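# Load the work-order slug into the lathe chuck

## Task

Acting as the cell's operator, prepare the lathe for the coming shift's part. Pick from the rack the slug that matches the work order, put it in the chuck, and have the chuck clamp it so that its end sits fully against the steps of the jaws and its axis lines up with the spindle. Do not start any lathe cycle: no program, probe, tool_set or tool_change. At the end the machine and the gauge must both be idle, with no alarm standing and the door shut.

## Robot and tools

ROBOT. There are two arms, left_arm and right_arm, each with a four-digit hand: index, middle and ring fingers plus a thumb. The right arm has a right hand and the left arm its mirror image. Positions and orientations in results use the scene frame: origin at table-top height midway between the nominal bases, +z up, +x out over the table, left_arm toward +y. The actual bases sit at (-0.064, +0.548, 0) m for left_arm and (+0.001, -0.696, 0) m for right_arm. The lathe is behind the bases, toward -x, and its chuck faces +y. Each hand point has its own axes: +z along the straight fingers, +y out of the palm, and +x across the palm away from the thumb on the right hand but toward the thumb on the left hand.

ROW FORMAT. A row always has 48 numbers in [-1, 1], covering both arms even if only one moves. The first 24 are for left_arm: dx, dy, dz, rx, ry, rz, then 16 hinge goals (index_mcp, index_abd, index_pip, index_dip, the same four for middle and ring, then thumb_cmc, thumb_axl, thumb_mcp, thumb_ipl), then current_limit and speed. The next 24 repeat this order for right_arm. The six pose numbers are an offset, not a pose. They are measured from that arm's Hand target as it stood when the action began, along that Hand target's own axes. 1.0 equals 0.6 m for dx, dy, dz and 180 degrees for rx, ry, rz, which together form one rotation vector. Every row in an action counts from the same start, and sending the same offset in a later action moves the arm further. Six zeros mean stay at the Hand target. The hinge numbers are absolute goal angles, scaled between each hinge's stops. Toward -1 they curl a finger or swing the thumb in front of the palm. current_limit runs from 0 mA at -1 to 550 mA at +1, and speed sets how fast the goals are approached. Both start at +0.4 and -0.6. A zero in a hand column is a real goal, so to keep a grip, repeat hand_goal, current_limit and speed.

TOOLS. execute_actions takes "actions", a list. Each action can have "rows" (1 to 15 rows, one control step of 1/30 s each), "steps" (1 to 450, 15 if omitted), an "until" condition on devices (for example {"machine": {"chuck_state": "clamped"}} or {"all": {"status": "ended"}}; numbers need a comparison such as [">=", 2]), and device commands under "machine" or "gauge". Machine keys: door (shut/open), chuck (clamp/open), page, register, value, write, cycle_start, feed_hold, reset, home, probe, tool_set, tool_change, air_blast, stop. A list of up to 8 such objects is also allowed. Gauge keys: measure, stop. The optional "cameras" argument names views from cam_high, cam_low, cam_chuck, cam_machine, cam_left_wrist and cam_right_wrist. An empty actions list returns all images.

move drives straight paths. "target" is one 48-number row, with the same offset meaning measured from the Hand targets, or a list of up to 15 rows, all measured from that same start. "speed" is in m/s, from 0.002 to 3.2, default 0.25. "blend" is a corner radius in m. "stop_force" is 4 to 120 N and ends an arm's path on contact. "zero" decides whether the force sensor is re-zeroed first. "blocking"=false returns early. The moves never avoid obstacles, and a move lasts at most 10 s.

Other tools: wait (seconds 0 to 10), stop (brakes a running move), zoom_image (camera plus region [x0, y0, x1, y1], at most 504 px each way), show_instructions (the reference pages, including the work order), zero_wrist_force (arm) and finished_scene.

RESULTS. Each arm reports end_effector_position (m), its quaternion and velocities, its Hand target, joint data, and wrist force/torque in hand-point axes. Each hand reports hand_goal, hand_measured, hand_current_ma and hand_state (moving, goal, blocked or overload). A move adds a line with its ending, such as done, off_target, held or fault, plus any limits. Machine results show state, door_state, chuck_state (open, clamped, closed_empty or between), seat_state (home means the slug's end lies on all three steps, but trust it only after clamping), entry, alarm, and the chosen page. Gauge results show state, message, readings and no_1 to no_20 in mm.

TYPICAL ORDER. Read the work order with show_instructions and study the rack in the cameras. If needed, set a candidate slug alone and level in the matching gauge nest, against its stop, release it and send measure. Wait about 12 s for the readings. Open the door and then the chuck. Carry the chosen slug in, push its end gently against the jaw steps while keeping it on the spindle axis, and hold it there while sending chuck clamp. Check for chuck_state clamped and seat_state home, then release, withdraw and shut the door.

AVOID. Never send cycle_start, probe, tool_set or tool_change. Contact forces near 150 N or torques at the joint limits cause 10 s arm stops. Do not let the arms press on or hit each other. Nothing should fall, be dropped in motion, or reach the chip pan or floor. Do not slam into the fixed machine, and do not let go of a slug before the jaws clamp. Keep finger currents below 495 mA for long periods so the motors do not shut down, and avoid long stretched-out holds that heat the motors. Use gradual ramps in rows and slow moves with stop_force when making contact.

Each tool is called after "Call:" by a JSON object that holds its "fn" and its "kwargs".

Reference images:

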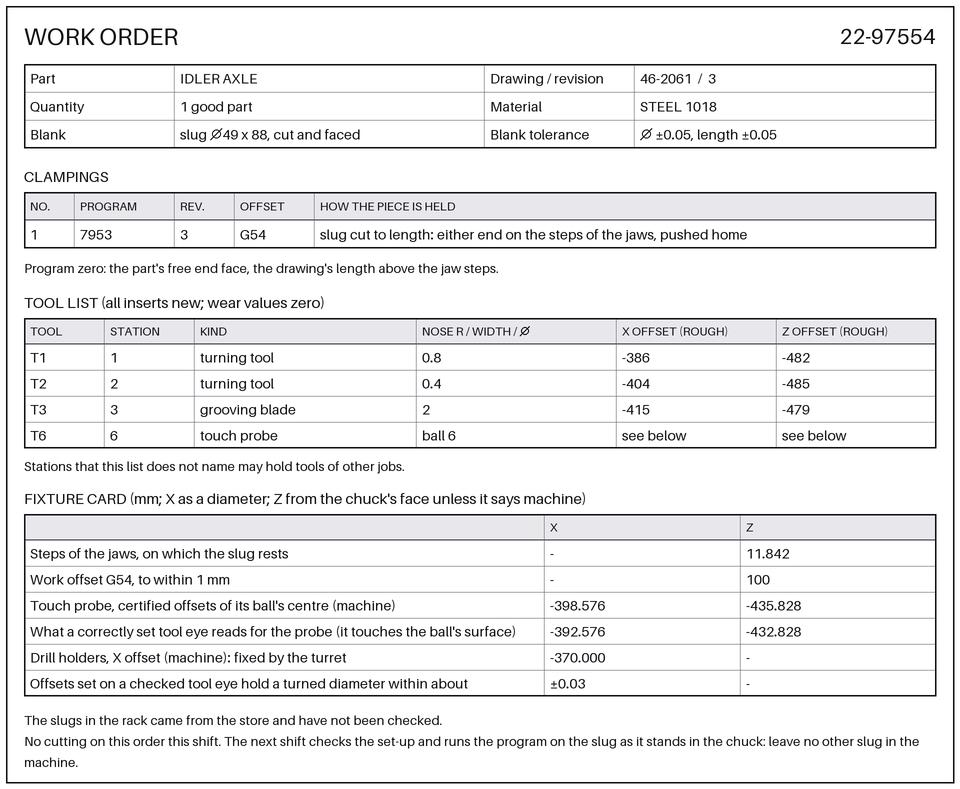

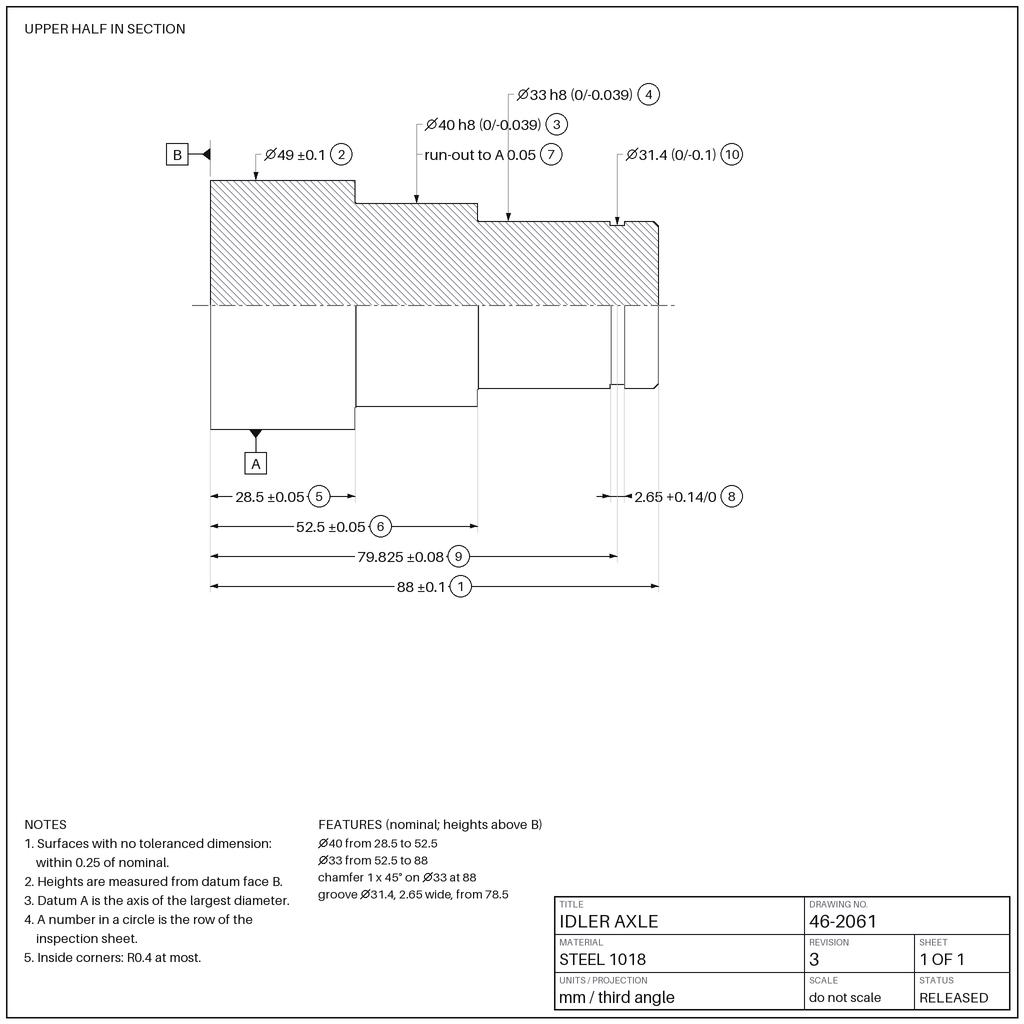

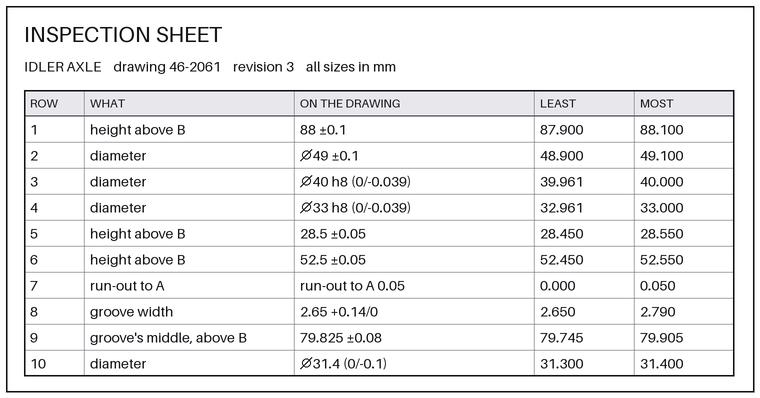

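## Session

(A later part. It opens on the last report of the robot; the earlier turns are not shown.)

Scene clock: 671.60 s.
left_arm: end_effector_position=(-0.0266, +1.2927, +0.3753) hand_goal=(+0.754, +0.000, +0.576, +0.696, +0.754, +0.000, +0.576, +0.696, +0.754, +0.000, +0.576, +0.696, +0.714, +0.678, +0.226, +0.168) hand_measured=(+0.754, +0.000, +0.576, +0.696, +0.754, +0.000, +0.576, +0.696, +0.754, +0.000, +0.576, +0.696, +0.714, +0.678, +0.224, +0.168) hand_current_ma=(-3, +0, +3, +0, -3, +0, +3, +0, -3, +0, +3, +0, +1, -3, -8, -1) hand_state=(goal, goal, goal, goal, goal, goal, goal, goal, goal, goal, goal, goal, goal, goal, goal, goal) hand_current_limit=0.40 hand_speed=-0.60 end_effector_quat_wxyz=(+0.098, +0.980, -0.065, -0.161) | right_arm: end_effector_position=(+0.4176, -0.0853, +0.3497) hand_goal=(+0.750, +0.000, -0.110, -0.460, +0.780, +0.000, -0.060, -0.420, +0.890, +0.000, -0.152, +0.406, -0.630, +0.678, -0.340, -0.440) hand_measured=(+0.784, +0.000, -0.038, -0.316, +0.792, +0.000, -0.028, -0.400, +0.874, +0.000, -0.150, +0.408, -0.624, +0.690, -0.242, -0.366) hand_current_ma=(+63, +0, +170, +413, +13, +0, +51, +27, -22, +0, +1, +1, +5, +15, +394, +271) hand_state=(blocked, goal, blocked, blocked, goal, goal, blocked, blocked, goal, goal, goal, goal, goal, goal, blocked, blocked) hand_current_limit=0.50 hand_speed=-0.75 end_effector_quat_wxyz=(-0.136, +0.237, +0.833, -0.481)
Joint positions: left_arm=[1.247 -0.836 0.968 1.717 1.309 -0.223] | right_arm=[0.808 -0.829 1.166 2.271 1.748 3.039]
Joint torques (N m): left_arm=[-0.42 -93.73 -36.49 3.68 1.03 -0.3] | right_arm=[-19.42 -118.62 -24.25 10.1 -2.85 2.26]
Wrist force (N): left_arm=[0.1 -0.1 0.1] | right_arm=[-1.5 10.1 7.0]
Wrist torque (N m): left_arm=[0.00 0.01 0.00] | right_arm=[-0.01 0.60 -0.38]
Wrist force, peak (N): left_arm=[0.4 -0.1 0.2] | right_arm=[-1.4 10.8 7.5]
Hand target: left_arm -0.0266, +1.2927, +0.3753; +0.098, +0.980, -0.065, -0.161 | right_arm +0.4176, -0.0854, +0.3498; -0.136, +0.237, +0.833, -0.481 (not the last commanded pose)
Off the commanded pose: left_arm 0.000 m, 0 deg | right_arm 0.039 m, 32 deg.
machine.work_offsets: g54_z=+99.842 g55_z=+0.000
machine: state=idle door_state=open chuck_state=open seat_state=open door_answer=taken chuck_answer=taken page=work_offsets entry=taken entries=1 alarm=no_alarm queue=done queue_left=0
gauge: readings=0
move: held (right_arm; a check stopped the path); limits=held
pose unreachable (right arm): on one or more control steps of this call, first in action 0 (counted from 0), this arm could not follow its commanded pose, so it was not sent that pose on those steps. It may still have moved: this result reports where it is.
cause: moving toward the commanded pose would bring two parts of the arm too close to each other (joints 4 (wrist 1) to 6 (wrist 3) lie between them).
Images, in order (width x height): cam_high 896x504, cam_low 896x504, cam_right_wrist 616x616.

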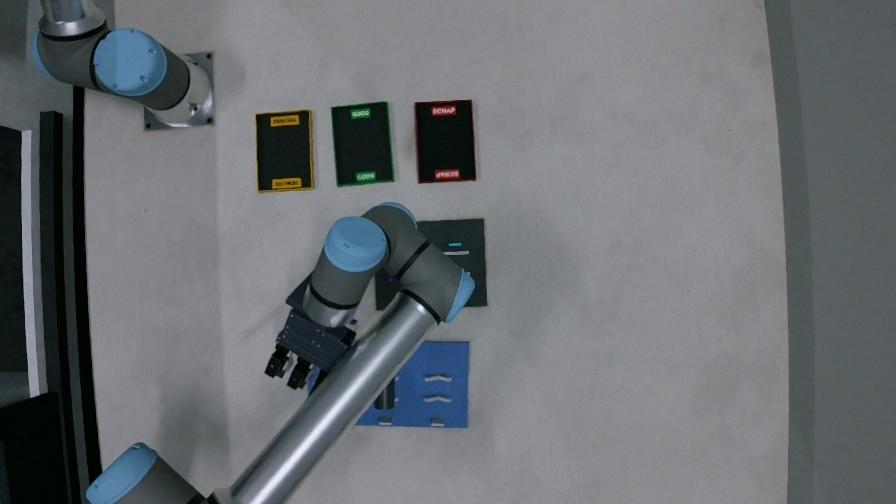

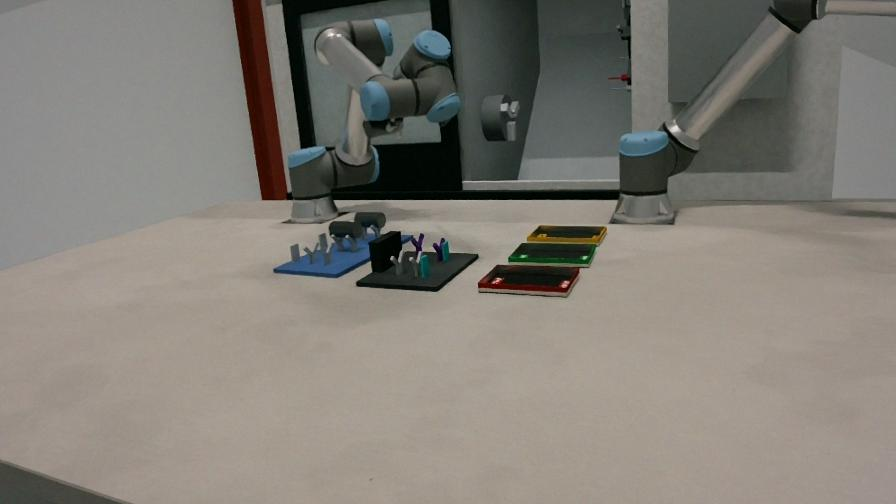

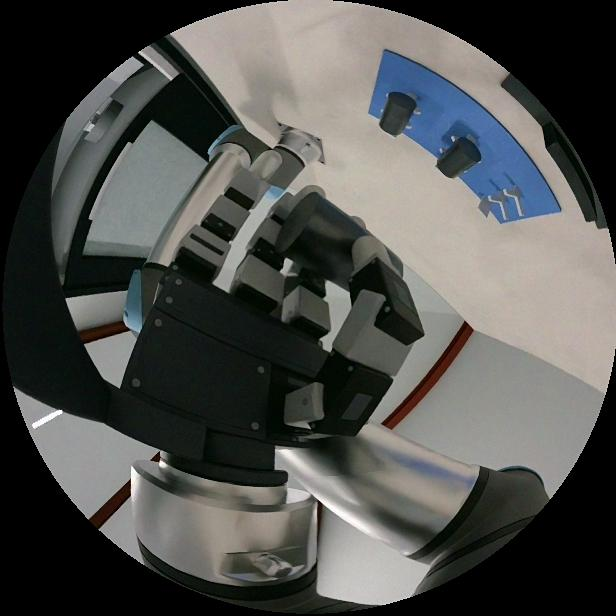

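Call:
{"fn": "move", "kwargs": {"target": [0,0,0,0,0,0,0.754,0,0.576,0.696,0.754,0,0.576,0.696,0.754,0,0.576,0.696,0.714,0.678,0.226,0.168,0.4,-0.6, -0.4404,0.274,0.1915,-0.0005,0.2936,0.1695,0.75,0,-0.11,-0.46,0.78,0,-0.06,-0.42,0.89,0,-0.153,0.406,-0.63,0.678,-0.34,-0.44,0.5,-0.75], "speed": 0.12, "cameras": ["cam_right_wrist","cam_low","cam_high"]}}

Call:
{"fn": "zoom_image", "kwargs": {"camera": "cam_right_wrist", "region": [240, 100, 500, 360]}}

Scene clock: 689.90 s.
left_arm: end_effector_position=(-0.0266, +1.2927, +0.3753) hand_goal=(+0.754, +0.000, +0.576, +0.696, +0.754, +0.000, +0.576, +0.696, +0.754, +0.000, +0.576, +0.696, +0.714, +0.678, +0.226, +0.168) hand_measured=(+0.754, +0.000, +0.576, +0.696, +0.754, +0.000, +0.576, +0.696, +0.754, +0.000, +0.576, +0.696, +0.714, +0.678, +0.224, +0.168) hand_current_ma=(-3, +0, +3, +0, -3, +0, +3, +0, -3, +0, +3, +0, +1, -3, -8, -1) hand_state=(goal, goal, goal, goal, goal, goal, goal, goal, goal, goal, goal, goal, goal, goal, goal, goal) hand_current_limit=0.40 hand_speed=-0.60 end_effector_quat_wxyz=(+0.098, +0.980, -0.065, -0.161) | right_arm: end_effector_position=(+0.6335, -0.2389, +0.1504) hand_goal=(+0.750, +0.000, -0.110, -0.460, +0.780, +0.000, -0.060, -0.420, +0.890, +0.000, -0.152, +0.406, -0.630, +0.678, -0.340, -0.440) hand_measured=(+0.784, +0.000, -0.038, -0.316, +0.792, +0.000, -0.028, -0.400, +0.874, +0.000, -0.150, +0.408, -0.624, +0.690, -0.242, -0.366) hand_current_ma=(+62, +0, +170, +412, +13, +0, +51, +27, -22, +0, +1, +1, +5, +15, +400, +271) hand_state=(blocked, goal, blocked, blocked, goal, goal, blocked, blocked, goal, goal, goal, goal, goal, goal, blocked, blocked) hand_current_limit=0.50 hand_speed=-0.75 end_effector_quat_wxyz=(-0.361, +0.627, +0.598, -0.344)
Joint positions: left_arm=[1.247 -0.836 0.968 1.717 1.309 -0.223] | right_arm=[0.338 -0.638 1.189 2.029 1.236 3.344]
Joint torques (N m): left_arm=[-0.15 -93.35 -36.52 3.6 0.72 -0.04] | right_arm=[-17.49 -96.01 -48.37 5.47 -4.56 2.26]
Wrist force (N): left_arm=[0.0 0.0 0.1] | right_arm=[-0.6 10.2 7.3]
Wrist torque (N m): left_arm=[0.02 0.01 -0.01] | right_arm=[-0.08 0.47 -0.19]
Wrist force, peak (N): left_arm=[0.6 0.0 0.1] | right_arm=[-0.9 11.2 7.3]
Hand target: left_arm -0.0266, +1.2927, +0.3753; +0.098, +0.980, -0.065, -0.161 | right_arm +0.6336, -0.2389, +0.1503; -0.361, +0.627, +0.598, -0.344
Off the commanded pose: left_arm 0.000 m, 0 deg | right_arm 0.000 m, 0 deg.
machine.work_offsets: g54_z=+99.842 g55_z=+0.000
machine: state=idle door_state=open chuck_state=open seat_state=open door_answer=taken chuck_answer=taken page=work_offsets entry=taken entries=1 alarm=no_alarm queue=done queue_left=0
gauge: readings=0
move: done
Images, in order (width x height): cam_high 896x504, cam_low 896x504, cam_right_wrist 616x616.

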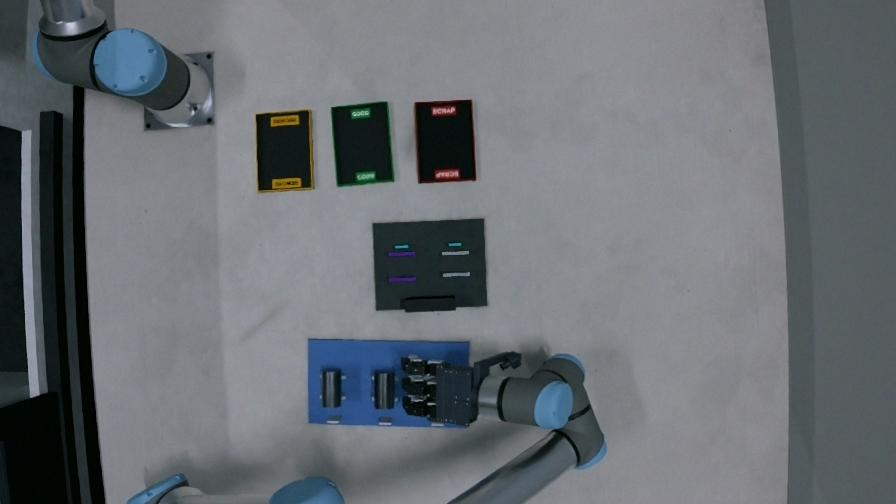

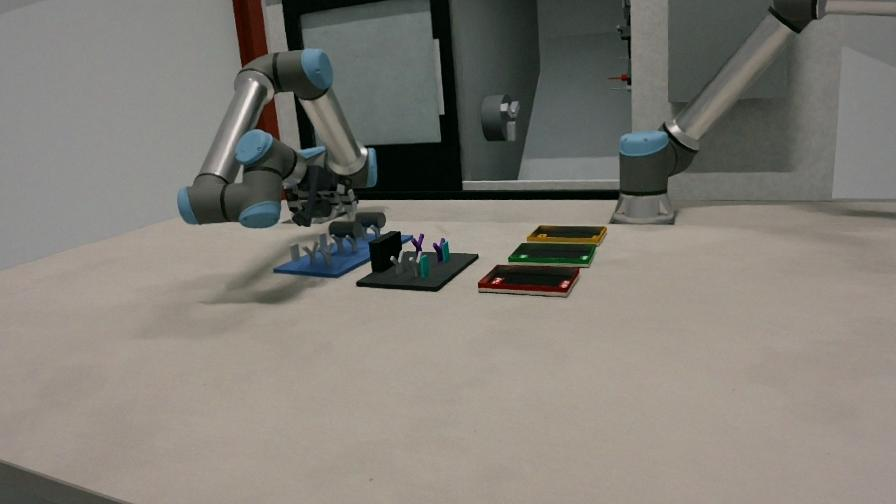

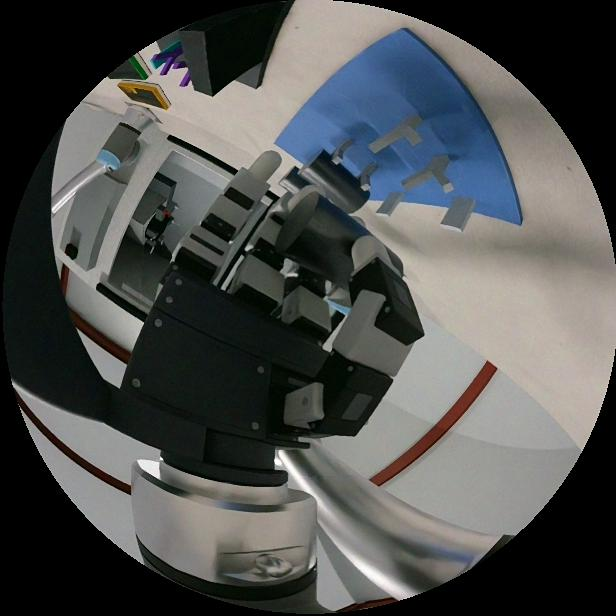

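Scaled by 1.938 from the camera's 616x616 image, which has a finer 880x880 frame.

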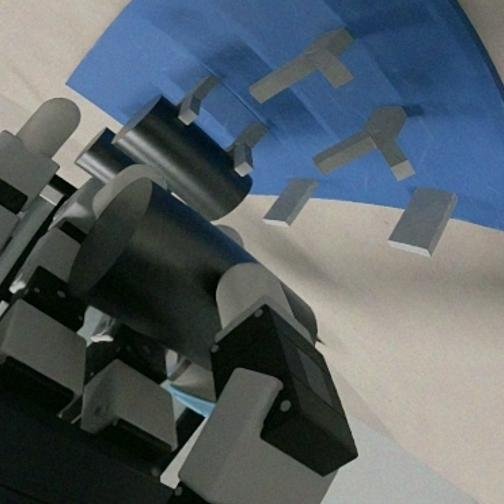

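Call:
{"fn": "move", "kwargs": {"target": [[0,0,0,0,0,0,0.754,0,0.576,0.696,0.754,0,0.576,0.696,0.754,0,0.576,0.696,0.714,0.678,0.226,0.168,0.4,-0.6, 0,0.099,0.0572,0,0,0,0.75,0,-0.11,-0.46,0.78,0,-0.06,-0.42,0.89,0,-0.153,0.406,-0.63,0.678,-0.34,-0.44,0.5,-0.75],[0,0,0,0,0,0,0.754,0,0.576,0.696,0.754,0,0.576,0.696,0.754,0,0.576,0.696,0.714,0.678,0.226,0.168,0.4,-0.6, 0,0.1265,0.073,0,0,0,0.75,0,-0.11,-0.46,0.78,0,-0.06,-0.42,0.89,0,-0.153,0.406,-0.63,0.678,-0.34,-0.44,0.5,-0.75]], "speed": [0.08,0.02]}}

Call:
{"fn": "execute_actions", "kwargs": {"actions": [{"rows":[[0,0,0,0,0,0,0.754,0,0.576,0.696,0.754,0,0.576,0.696,0.754,0,0.576,0.696,0.714,0.678,0.226,0.168,0.4,-0.6, 0,0,0,0,0,0,0.82,0,0.0,-0.15,0.82,0,0.0,-0.15,0.89,0,-0.153,0.406,-0.60,0.678,-0.18,-0.2,0.5,-0.85]],"steps":70},{"rows":[[0,0,0,0,0,0,0.754,0,0.576,0.696,0.754,0,0.576,0.696,0.754,0,0.576,0.696,0.714,0.678,0.226,0.168,0.4,-0.6, 0,0,0,0,0,0,0.89,0,-0.153,0.406,0.89,0,-0.153,0.406,0.89,0,-0.153,0.406,-0.571,0.678,-0.112,-0.0486,0.5,-0.5]],"steps":40}], "cameras": ["cam_right_wrist","cam_low"]}}

Call:
{"fn": "zoom_image", "kwargs": {"camera": "cam_right_wrist", "region": [240, 100, 500, 360]}}

Call:
{"fn": "zoom_image", "kwargs": {"camera": "cam_low", "region": [280, 190, 360, 270]}}

Scene clock: 702.33 s.
left_arm: end_effector_position=(-0.0266, +1.2927, +0.3753) hand_goal=(+0.754, +0.000, +0.576, +0.696, +0.754, +0.000, +0.576, +0.696, +0.754, +0.000, +0.576, +0.696, +0.714, +0.678, +0.226, +0.168) hand_measured=(+0.754, +0.000, +0.576, +0.696, +0.754, +0.000, +0.576, +0.696, +0.754, +0.000, +0.576, +0.696, +0.714, +0.678, +0.224, +0.168) hand_current_ma=(-3, +0, +3, +0, -3, +0, +3, +0, -3, +0, +3, +0, +1, -3, -8, -1) hand_state=(goal, goal, goal, goal, goal, goal, goal, goal, goal, goal, goal, goal, goal, goal, goal, goal) hand_current_limit=0.40 hand_speed=-0.60 end_effector_quat_wxyz=(+0.098, +0.980, -0.065, -0.161) | right_arm: end_effector_position=(+0.6339, -0.2388, +0.0628) hand_goal=(+0.750, +0.000, -0.110, -0.460, +0.780, +0.000, -0.060, -0.420, +0.890, +0.000, -0.152, +0.406, -0.630, +0.678, -0.340, -0.440) hand_measured=(+0.786, +0.000, -0.038, -0.320, +0.792, +0.000, -0.028, -0.400, +0.874, +0.000, -0.150, +0.408, -0.624, +0.690, -0.242, -0.382) hand_current_ma=(+66, +0, +170, +412, +13, +0, +51, +28, -22, +0, +1, +1, +5, +15, +400, +196) hand_state=(blocked, goal, blocked, blocked, goal, goal, blocked, blocked, goal, goal, goal, goal, goal, goal, blocked, blocked) hand_current_limit=0.50 hand_speed=-0.75 end_effector_quat_wxyz=(-0.361, +0.627, +0.598, -0.344)
Joint positions: left_arm=[1.247 -0.836 0.968 1.717 1.309 -0.223] | right_arm=[0.337 -0.551 1.193 1.938 1.235 3.344]
Joint torques (N m): left_arm=[-2.49 -94.24 -35.99 3.29 0.59 -0.31] | right_arm=[-7.41 -99.07 -45.68 4.65 -3.55 0.35]
Wrist force (N): left_arm=[0.1 0.1 -0.1] | right_arm=[-0.3 8.4 7.5]
Wrist torque (N m): left_arm=[0.04 0.00 0.00] | right_arm=[-0.08 0.49 -0.10]
Wrist force, peak (N): left_arm=[0.3 0.0 0.5] | right_arm=[-0.7 11.4 8.3]
Hand target: left_arm -0.0266, +1.2927, +0.3753; +0.098, +0.980, -0.065, -0.161 | right_arm +0.6339, -0.2388, +0.0627; -0.361, +0.627, +0.598, -0.344
Off the commanded pose: left_arm 0.000 m, 0 deg | right_arm 0.000 m, 0 deg.
machine.work_offsets: g54_z=+99.842 g55_z=+0.000
machine: state=idle door_state=open chuck_state=open seat_state=open door_answer=taken chuck_answer=taken page=work_offsets entry=taken entries=1 alarm=no_alarm queue=done queue_left=0
gauge: readings=0
move: done

Scene clock: 706.20 s.
left_arm: end_effector_position=(-0.0266, +1.2927, +0.3753) hand_goal=(+0.754, +0.000, +0.576, +0.696, +0.754, +0.000, +0.576, +0.696, +0.754, +0.000, +0.576, +0.696, +0.714, +0.678, +0.226, +0.168) hand_measured=(+0.754, +0.000, +0.576, +0.696, +0.754, +0.000, +0.576, +0.696, +0.754, +0.000, +0.576, +0.696, +0.714, +0.678, +0.224, +0.168) hand_current_ma=(-3, +0, +3, +0, -3, +0, +3, +0, -3, +0, +3, +0, +1, -3, -8, -1) hand_state=(goal, goal, goal, goal, goal, goal, goal, goal, goal, goal, goal, goal, goal, goal, goal, goal) hand_current_limit=0.40 hand_speed=-0.60 end_effector_quat_wxyz=(+0.098, +0.980, -0.065, -0.161) | right_arm: end_effector_position=(+0.6339, -0.2388, +0.0627) hand_goal=(+0.890, +0.000, -0.152, +0.406, +0.890, +0.000, -0.152, +0.406, +0.890, +0.000, -0.152, +0.406, -0.570, +0.678, -0.112, -0.048) hand_measured=(+0.870, +0.000, -0.150, +0.404, +0.868, +0.000, -0.150, +0.404, +0.874, +0.000, -0.150, +0.408, -0.574, +0.678, -0.114, -0.050) hand_current_ma=(-30, +0, +1, -1, -33, +0, +1, -1, -22, +0, +1, +1, -2, +0, -1, -1) hand_state=(blocked, goal, goal, goal, blocked, goal, goal, goal, goal, goal, goal, goal, goal, goal, goal, goal) hand_current_limit=0.50 hand_speed=-0.50 end_effector_quat_wxyz=(-0.361, +0.627, +0.598, -0.344)
Joint positions: left_arm=[1.247 -0.836 0.968 1.717 1.309 -0.223] | right_arm=[0.337 -0.551 1.193 1.937 1.235 3.344]
Joint torques (N m): left_arm=[-2.59 -96.51 -34.7 3.77 0.86 -0.04] | right_arm=[3.86 -92.74 -16.4 4.12 -1.27 -0.91]
Wrist force (N): left_arm=[0.0 -0.1 0.3] | right_arm=[-0.5 -0.8 1.4]
Wrist torque (N m): left_arm=[-0.02 0.01 0.00] | right_arm=[0.25 0.39 -0.02]
Wrist force, peak (N): left_arm=[0.3 -0.3 0.1] | right_arm=[-0.8 9.4 7.3]
Hand target: left_arm -0.0266, +1.2927, +0.3753; +0.098, +0.980, -0.065, -0.161 | right_arm +0.6339, -0.2388, +0.0627; -0.361, +0.627, +0.598, -0.344
Off the commanded pose: left_arm 0.000 m, 0 deg | right_arm 0.000 m, 0 deg.
machine.work_offsets: g54_z=+99.842 g55_z=+0.000
machine: state=idle door_state=open chuck_state=open seat_state=open door_answer=taken chuck_answer=taken page=work_offsets entry=taken entries=1 alarm=no_alarm queue=done queue_left=0
gauge: readings=0
Images, in order (width x height): cam_low 896x504, cam_right_wrist 616x616.

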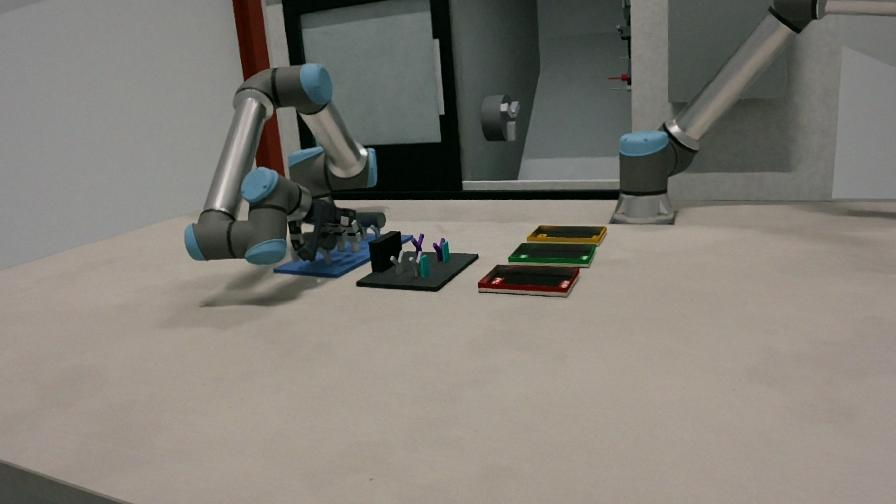

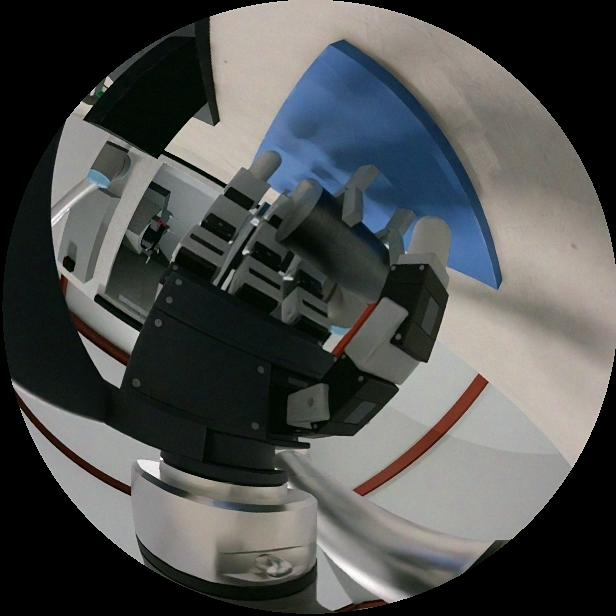

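Scaled by 1.938 from the camera's 616x616 image, which has a finer 880x880 frame.

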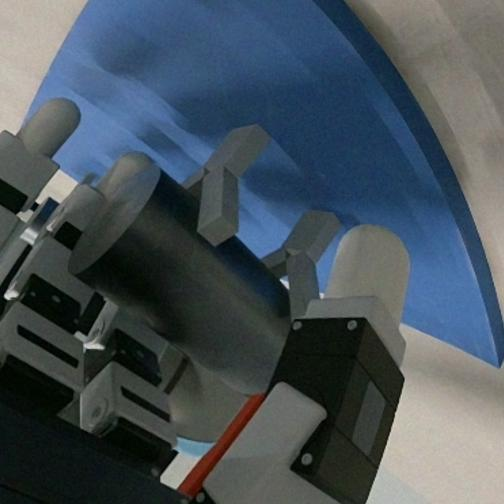

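Scaled by 6.300 from the camera's 896x504 image, which has a finer 1280x720 frame.

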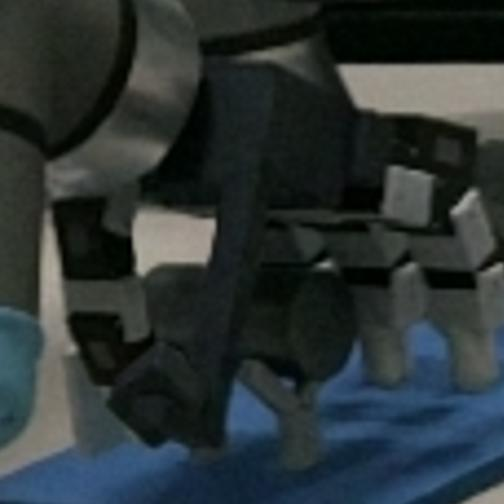

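Call:
{"fn": "move", "kwargs": {"target": [[0,0,0,0,0,0,0.754,0,0.576,0.696,0.754,0,0.576,0.696,0.754,0,0.576,0.696,0.714,0.678,0.226,0.168,0.4,-0.6, 0,-0.1733,-0.1,0,0,0,0.89,0,-0.153,0.406,0.89,0,-0.153,0.406,0.89,0,-0.153,0.406,-0.571,0.678,-0.112,-0.0486,0.5,-0.5],[0,0,0,0,0,0,0.754,0,0.576,0.696,0.754,0,0.576,0.696,0.754,0,0.576,0.696,0.714,0.678,0.226,0.168,0.4,-0.6, 0,-0.4,0.10,-0.333,0,0,0.89,0,-0.153,0.406,0.89,0,-0.153,0.406,0.89,0,-0.153,0.406,-0.571,0.678,-0.112,-0.0486,0.5,-0.5]], "speed": [0.12,0.35], "blend": [0.02,0], "cameras": ["cam_high"]}}

Call:
{"fn": "zoom_image", "kwargs": {"camera": "cam_high", "region": [300, 330, 480, 440]}}

Scene clock: 752.83 s.
left_arm: end_effector_position=(-0.0266, +1.2927, +0.3753) hand_goal=(+0.754, +0.000, +0.576, +0.696, +0.754, +0.000, +0.576, +0.696, +0.754, +0.000, +0.576, +0.696, +0.714, +0.678, +0.226, +0.168) hand_measured=(+0.754, +0.000, +0.576, +0.696, +0.754, +0.000, +0.576, +0.696, +0.754, +0.000, +0.576, +0.696, +0.714, +0.678, +0.224, +0.168) hand_current_ma=(-3, +0, +3, +0, -3, +0, +3, +0, -3, +0, +3, +0, +1, -3, -8, -1) hand_state=(goal, goal, goal, goal, goal, goal, goal, goal, goal, goal, goal, goal, goal, goal, goal, goal) hand_current_limit=0.40 hand_speed=-0.60 end_effector_quat_wxyz=(+0.098, +0.980, -0.065, -0.161) | right_arm: end_effector_position=(+0.4616, -0.2308, +0.2400) hand_goal=(+0.890, +0.000, -0.152, +0.406, +0.890, +0.000, -0.152, +0.406, +0.890, +0.000, -0.152, +0.406, -0.570, +0.678, -0.112, -0.048) hand_measured=(+0.886, +0.000, -0.150, +0.404, +0.886, +0.000, -0.150, +0.404, +0.886, +0.000, -0.150, +0.408, -0.572, +0.678, -0.114, -0.050) hand_current_ma=(-3, +0, +1, -1, -3, +0, +1, -1, -2, +0, +1, +1, -1, +0, -1, -1) hand_state=(goal, goal, goal, goal, goal, goal, goal, goal, goal, goal, goal, goal, goal, goal, goal, goal) hand_current_limit=0.50 hand_speed=-0.50 end_effector_quat_wxyz=(+0.000, +0.724, +0.690, +0.001)
Joint positions: left_arm=[1.247 -0.836 0.968 1.717 1.309 -0.223] | right_arm=[0.627 -1.221 1.712 1.077 1.571 3.821]
Joint torques (N m): left_arm=[0.01 -93.04 -35.8 3.79 0.87 -0.39] | right_arm=[18.24 -79.14 -19.44 2.13 4.53 1.28]
Wrist force (N): left_arm=[0.1 -0.2 0.2] | right_arm=[-0.8 -0.3 0.4]
Wrist torque (N m): left_arm=[-0.03 0.00 0.01] | right_arm=[0.23 0.30 -0.08]
Wrist force, peak (N): left_arm=[0.3 -0.3 0.4] | right_arm=[-0.7 0.3 2.1]
Hand target: left_arm -0.0266, +1.2927, +0.3753; +0.098, +0.980, -0.065, -0.161 | right_arm +0.4616, -0.2308, +0.2400; +0.000, +0.724, +0.690, +0.001
Off the commanded pose: left_arm 0.000 m, 0 deg | right_arm 0.000 m, 0 deg.
machine.work_offsets: g54_z=+99.842 g55_z=+0.000
machine: state=idle door_state=open chuck_state=open seat_state=open door_answer=taken chuck_answer=taken page=work_offsets entry=taken entries=1 alarm=no_alarm queue=done queue_left=0
gauge: readings=0
move: done
Images, in order (width x height): cam_high 896x504.

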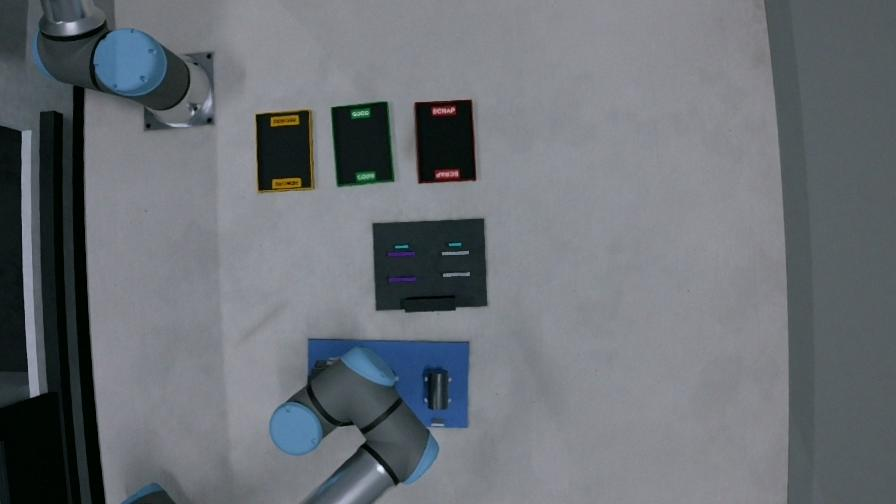

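Scaled by 2.800 from the camera's 896x504 image, which has a finer 1280x720 frame.

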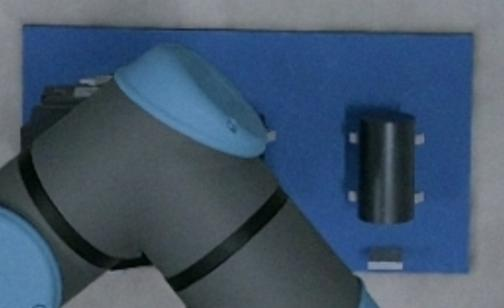

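Call:
{"fn": "move", "kwargs": {"target": [0,0,0,0,0,0,0.754,0,0.576,0.696,0.754,0,0.576,0.696,0.754,0,0.576,0.696,0.714,0.678,0.226,0.168,0.4,-0.6, -0.042,-0.1817,-0.1,0,0,-0.5,0.89,0,-0.153,0.406,0.89,0,-0.153,0.406,0.89,0,-0.153,0.406,-0.571,0.678,-0.112,-0.0486,0.5,-0.5], "speed": 0.5}}

Scene clock: 758.10 s.
left_arm: end_effector_position=(-0.0266, +1.2927, +0.3753) hand_goal=(+0.754, +0.000, +0.576, +0.696, +0.754, +0.000, +0.576, +0.696, +0.754, +0.000, +0.576, +0.696, +0.714, +0.678, +0.226, +0.168) hand_measured=(+0.754, +0.000, +0.576, +0.696, +0.754, +0.000, +0.576, +0.696, +0.754, +0.000, +0.576, +0.696, +0.714, +0.678, +0.224, +0.168) hand_current_ma=(-3, +0, +3, +0, -3, +0, +3, +0, -3, +0, +3, +0, +1, -3, -8, -1) hand_state=(goal, goal, goal, goal, goal, goal, goal, goal, goal, goal, goal, goal, goal, goal, goal, goal) hand_current_limit=0.40 hand_speed=-0.60 end_effector_quat_wxyz=(+0.098, +0.980, -0.065, -0.161) | right_arm: end_effector_position=(+0.3514, -0.2509, +0.2997) hand_goal=(+0.890, +0.000, -0.152, +0.406, +0.890, +0.000, -0.152, +0.406, +0.890, +0.000, -0.152, +0.406, -0.570, +0.678, -0.112, -0.048) hand_measured=(+0.886, +0.000, -0.150, +0.404, +0.886, +0.000, -0.150, +0.404, +0.886, +0.000, -0.150, +0.408, -0.572, +0.678, -0.114, -0.050) hand_current_ma=(-3, +0, +1, -1, -3, +0, +1, -1, -2, +0, +1, +1, -1, +0, -1, -1) hand_state=(goal, goal, goal, goal, goal, goal, goal, goal, goal, goal, goal, goal, goal, goal, goal, goal) hand_current_limit=0.50 hand_speed=-0.50 end_effector_quat_wxyz=(+0.001, +0.024, +1.000, +0.001)
Joint positions: left_arm=[1.247 -0.836 0.968 1.717 1.309 -0.223] | right_arm=[0.468 -1.48 1.922 1.126 1.571 2.091]
Joint torques (N m): left_arm=[0.09 -94.58 -35.77 3.62 0.94 -0.54] | right_arm=[-16.57 -60.21 -47.93 7.15 -3.81 -1.75]
Wrist force (N): left_arm=[0.2 0.0 -0.1] | right_arm=[-0.8 -0.1 -0.1]
Wrist torque (N m): left_arm=[0.04 -0.03 0.01] | right_arm=[0.27 0.31 0.22]
Wrist force, peak (N): left_arm=[0.5 0.1 0.1] | right_arm=[-0.9 0.0 0.6]
Hand target: left_arm -0.0266, +1.2927, +0.3753; +0.098, +0.980, -0.065, -0.161 | right_arm +0.3514, -0.2509, +0.2997; +0.001, +0.024, +1.000, +0.001
Off the commanded pose: left_arm 0.000 m, 0 deg | right_arm 0.000 m, 0 deg.
machine.work_offsets: g54_z=+99.842 g55_z=+0.000
machine: state=idle door_state=open chuck_state=open seat_state=open door_answer=taken chuck_answer=taken page=work_offsets entry=taken entries=1 alarm=no_alarm queue=done queue_left=0
gauge: readings=0
move: done

Call:
{"fn": "move", "kwargs": {"target": [0,0,0,0,0,0,0.754,0,0.576,0.696,0.754,0,0.576,0.696,0.754,0,0.576,0.696,0.714,0.678,0.226,0.168,0.4,-0.6, 0,0,0,0,0,-0.5,0.89,0,-0.153,0.406,0.89,0,-0.153,0.406,0.89,0,-0.153,0.406,-0.571,0.678,-0.112,-0.0486,0.5,-0.5], "speed": 0.5}}

Call:
{"fn": "move", "kwargs": {"target": [0,0,0,0,0,0,0.754,0,0.576,0.696,0.754,0,0.576,0.696,0.754,0,0.576,0.696,0.714,0.678,0.226,0.168,0.4,-0.6, 0.004,-0.3652,0.1662,0.3,0,0,0.89,0,-0.153,0.406,0.89,0,-0.153,0.406,0.89,0,-0.153,0.406,-0.571,0.678,-0.112,-0.0486,0.5,-0.5], "speed": 0.3, "cameras": ["cam_high","cam_low","cam_right_wrist"]}}

Call:
{"fn": "zoom_image", "kwargs": {"camera": "cam_high", "region": [300, 330, 500, 450]}}

Scene clock: 769.10 s.
left_arm: end_effector_position=(-0.0266, +1.2927, +0.3753) hand_goal=(+0.754, +0.000, +0.576, +0.696, +0.754, +0.000, +0.576, +0.696, +0.754, +0.000, +0.576, +0.696, +0.714, +0.678, +0.226, +0.168) hand_measured=(+0.754, +0.000, +0.576, +0.696, +0.754, +0.000, +0.576, +0.696, +0.754, +0.000, +0.576, +0.696, +0.714, +0.678, +0.224, +0.168) hand_current_ma=(-3, +0, +3, +0, -3, +0, +3, +0, -3, +0, +3, +0, +1, -3, -8, -1) hand_state=(goal, goal, goal, goal, goal, goal, goal, goal, goal, goal, goal, goal, goal, goal, goal, goal) hand_current_limit=0.40 hand_speed=-0.60 end_effector_quat_wxyz=(+0.098, +0.980, -0.065, -0.161) | right_arm: end_effector_position=(+0.3514, -0.2509, +0.2997) hand_goal=(+0.890, +0.000, -0.152, +0.406, +0.890, +0.000, -0.152, +0.406, +0.890, +0.000, -0.152, +0.406, -0.570, +0.678, -0.112, -0.048) hand_measured=(+0.886, +0.000, -0.150, +0.404, +0.886, +0.000, -0.150, +0.404, +0.886, +0.000, -0.150, +0.408, -0.572, +0.678, -0.114, -0.050) hand_current_ma=(-3, +0, +1, -1, -3, +0, +1, -1, -2, +0, +1, +1, -1, +0, -1, -1) hand_state=(goal, goal, goal, goal, goal, goal, goal, goal, goal, goal, goal, goal, goal, goal, goal, goal) hand_current_limit=0.50 hand_speed=-0.50 end_effector_quat_wxyz=(-0.001, +0.690, -0.724, +0.000)
Joint positions: left_arm=[1.247 -0.836 0.968 1.717 1.309 -0.223] | right_arm=[0.469 -1.29 1.69 1.168 1.571 0.521]
Joint torques (N m): left_arm=[0.9 -95.36 -35.93 3.86 0.81 -0.25] | right_arm=[19.25 -46.62 -48.83 7.06 -3.81 -2.37]
Wrist force (N): left_arm=[0.3 -0.1 0.1] | right_arm=[-0.3 -0.1 0.3]
Wrist torque (N m): left_arm=[-0.01 -0.03 0.03] | right_arm=[0.26 0.24 0.22]
Wrist force, peak (N): left_arm=[0.6 0.0 0.1] | right_arm=[-1.0 0.3 0.2]
Hand target: left_arm -0.0266, +1.2927, +0.3753; +0.098, +0.980, -0.065, -0.161 | right_arm +0.3514, -0.2509, +0.2997; -0.001, +0.690, -0.724, +0.000
Off the commanded pose: left_arm 0.000 m, 0 deg | right_arm 0.000 m, 0 deg.
machine.work_offsets: g54_z=+99.842 g55_z=+0.000
machine: state=idle door_state=open chuck_state=open seat_state=open door_answer=taken chuck_answer=taken page=work_offsets entry=taken entries=1 alarm=no_alarm queue=done queue_left=0
gauge: readings=0
move: done

Scene clock: 771.40 s.
left_arm: end_effector_position=(-0.0266, +1.2927, +0.3753) hand_goal=(+0.754, +0.000, +0.576, +0.696, +0.754, +0.000, +0.576, +0.696, +0.754, +0.000, +0.576, +0.696, +0.714, +0.678, +0.226, +0.168) hand_measured=(+0.754, +0.000, +0.576, +0.696, +0.754, +0.000, +0.576, +0.696, +0.754, +0.000, +0.576, +0.696, +0.714, +0.678, +0.224, +0.168) hand_current_ma=(-3, +0, +3, +0, -3, +0, +3, +0, -3, +0, +3, +0, +1, -3, -8, -1) hand_state=(goal, goal, goal, goal, goal, goal, goal, goal, goal, goal, goal, goal, goal, goal, goal, goal) hand_current_limit=0.40 hand_speed=-0.60 end_effector_quat_wxyz=(+0.098, +0.980, -0.065, -0.161) | right_arm: end_effector_position=(+0.5703, -0.2636, +0.2005) hand_goal=(+0.890, +0.000, -0.152, +0.406, +0.890, +0.000, -0.152, +0.406, +0.890, +0.000, -0.152, +0.406, -0.570, +0.678, -0.112, -0.048) hand_measured=(+0.884, +0.000, -0.150, +0.404, +0.884, +0.000, -0.150, +0.404, +0.886, +0.000, -0.150, +0.408, -0.572, +0.678, -0.114, -0.050) hand_current_ma=(-5, +0, +1, -1, -5, +0, +1, -1, -4, +0, +1, +1, -1, +0, -1, -1) hand_state=(goal, goal, goal, goal, goal, goal, goal, goal, goal, goal, goal, goal, goal, goal, goal, goal) hand_current_limit=0.50 hand_speed=-0.50 end_effector_quat_wxyz=(-0.314, +0.614, -0.645, +0.329)
Joint positions: left_arm=[1.247 -0.836 0.968 1.717 1.309 -0.223] | right_arm=[0.479 -1.343 1.839 0.202 1.993 0.333]
Joint torques (N m): left_arm=[-0.56 -95.05 -36.18 3.64 0.88 0.03] | right_arm=[-17.29 -72.08 -22.09 -1.06 5 -2.72]
Wrist force (N): left_arm=[0.1 0.2 0.2] | right_arm=[-0.2 -1.1 0.9]
Wrist torque (N m): left_arm=[0.02 0.00 0.00] | right_arm=[0.25 0.35 0.33]
Wrist force, peak (N): left_arm=[0.4 -0.1 0.2] | right_arm=[-0.6 -1.4 1.4]
Hand target: left_arm -0.0266, +1.2927, +0.3753; +0.098, +0.980, -0.065, -0.161 | right_arm +0.5703, -0.2636, +0.2005; -0.314, +0.614, -0.645, +0.329
Off the commanded pose: left_arm 0.000 m, 0 deg | right_arm 0.000 m, 0 deg.
machine.work_offsets: g54_z=+99.842 g55_z=+0.000
machine: state=idle door_state=open chuck_state=open seat_state=open door_answer=taken chuck_answer=taken page=work_offsets entry=taken entries=1 alarm=no_alarm queue=done queue_left=0
gauge: readings=0
move: done
Images, in order (width x height): cam_high 896x504, cam_low 896x504, cam_right_wrist 616x616.

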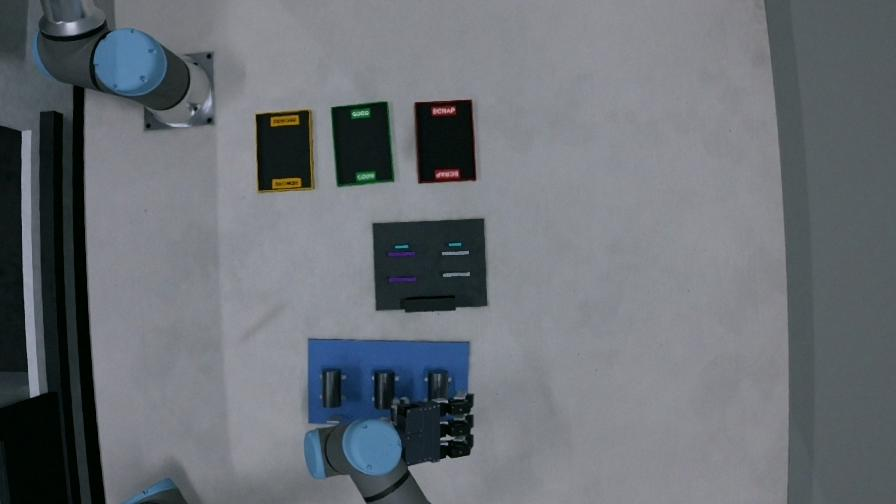

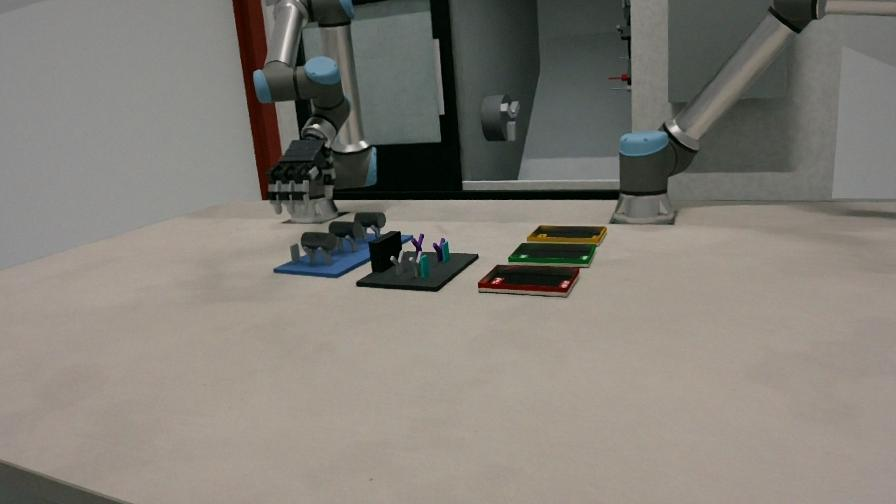

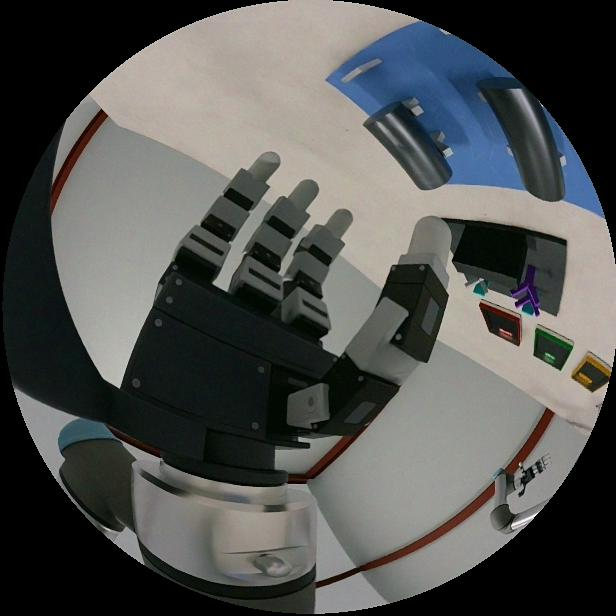

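Scaled by 2.520 from the camera's 896x504 image, which has a finer 1280x720 frame.

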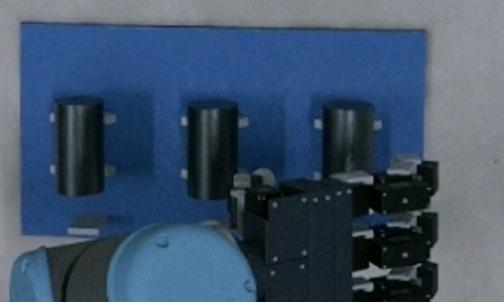

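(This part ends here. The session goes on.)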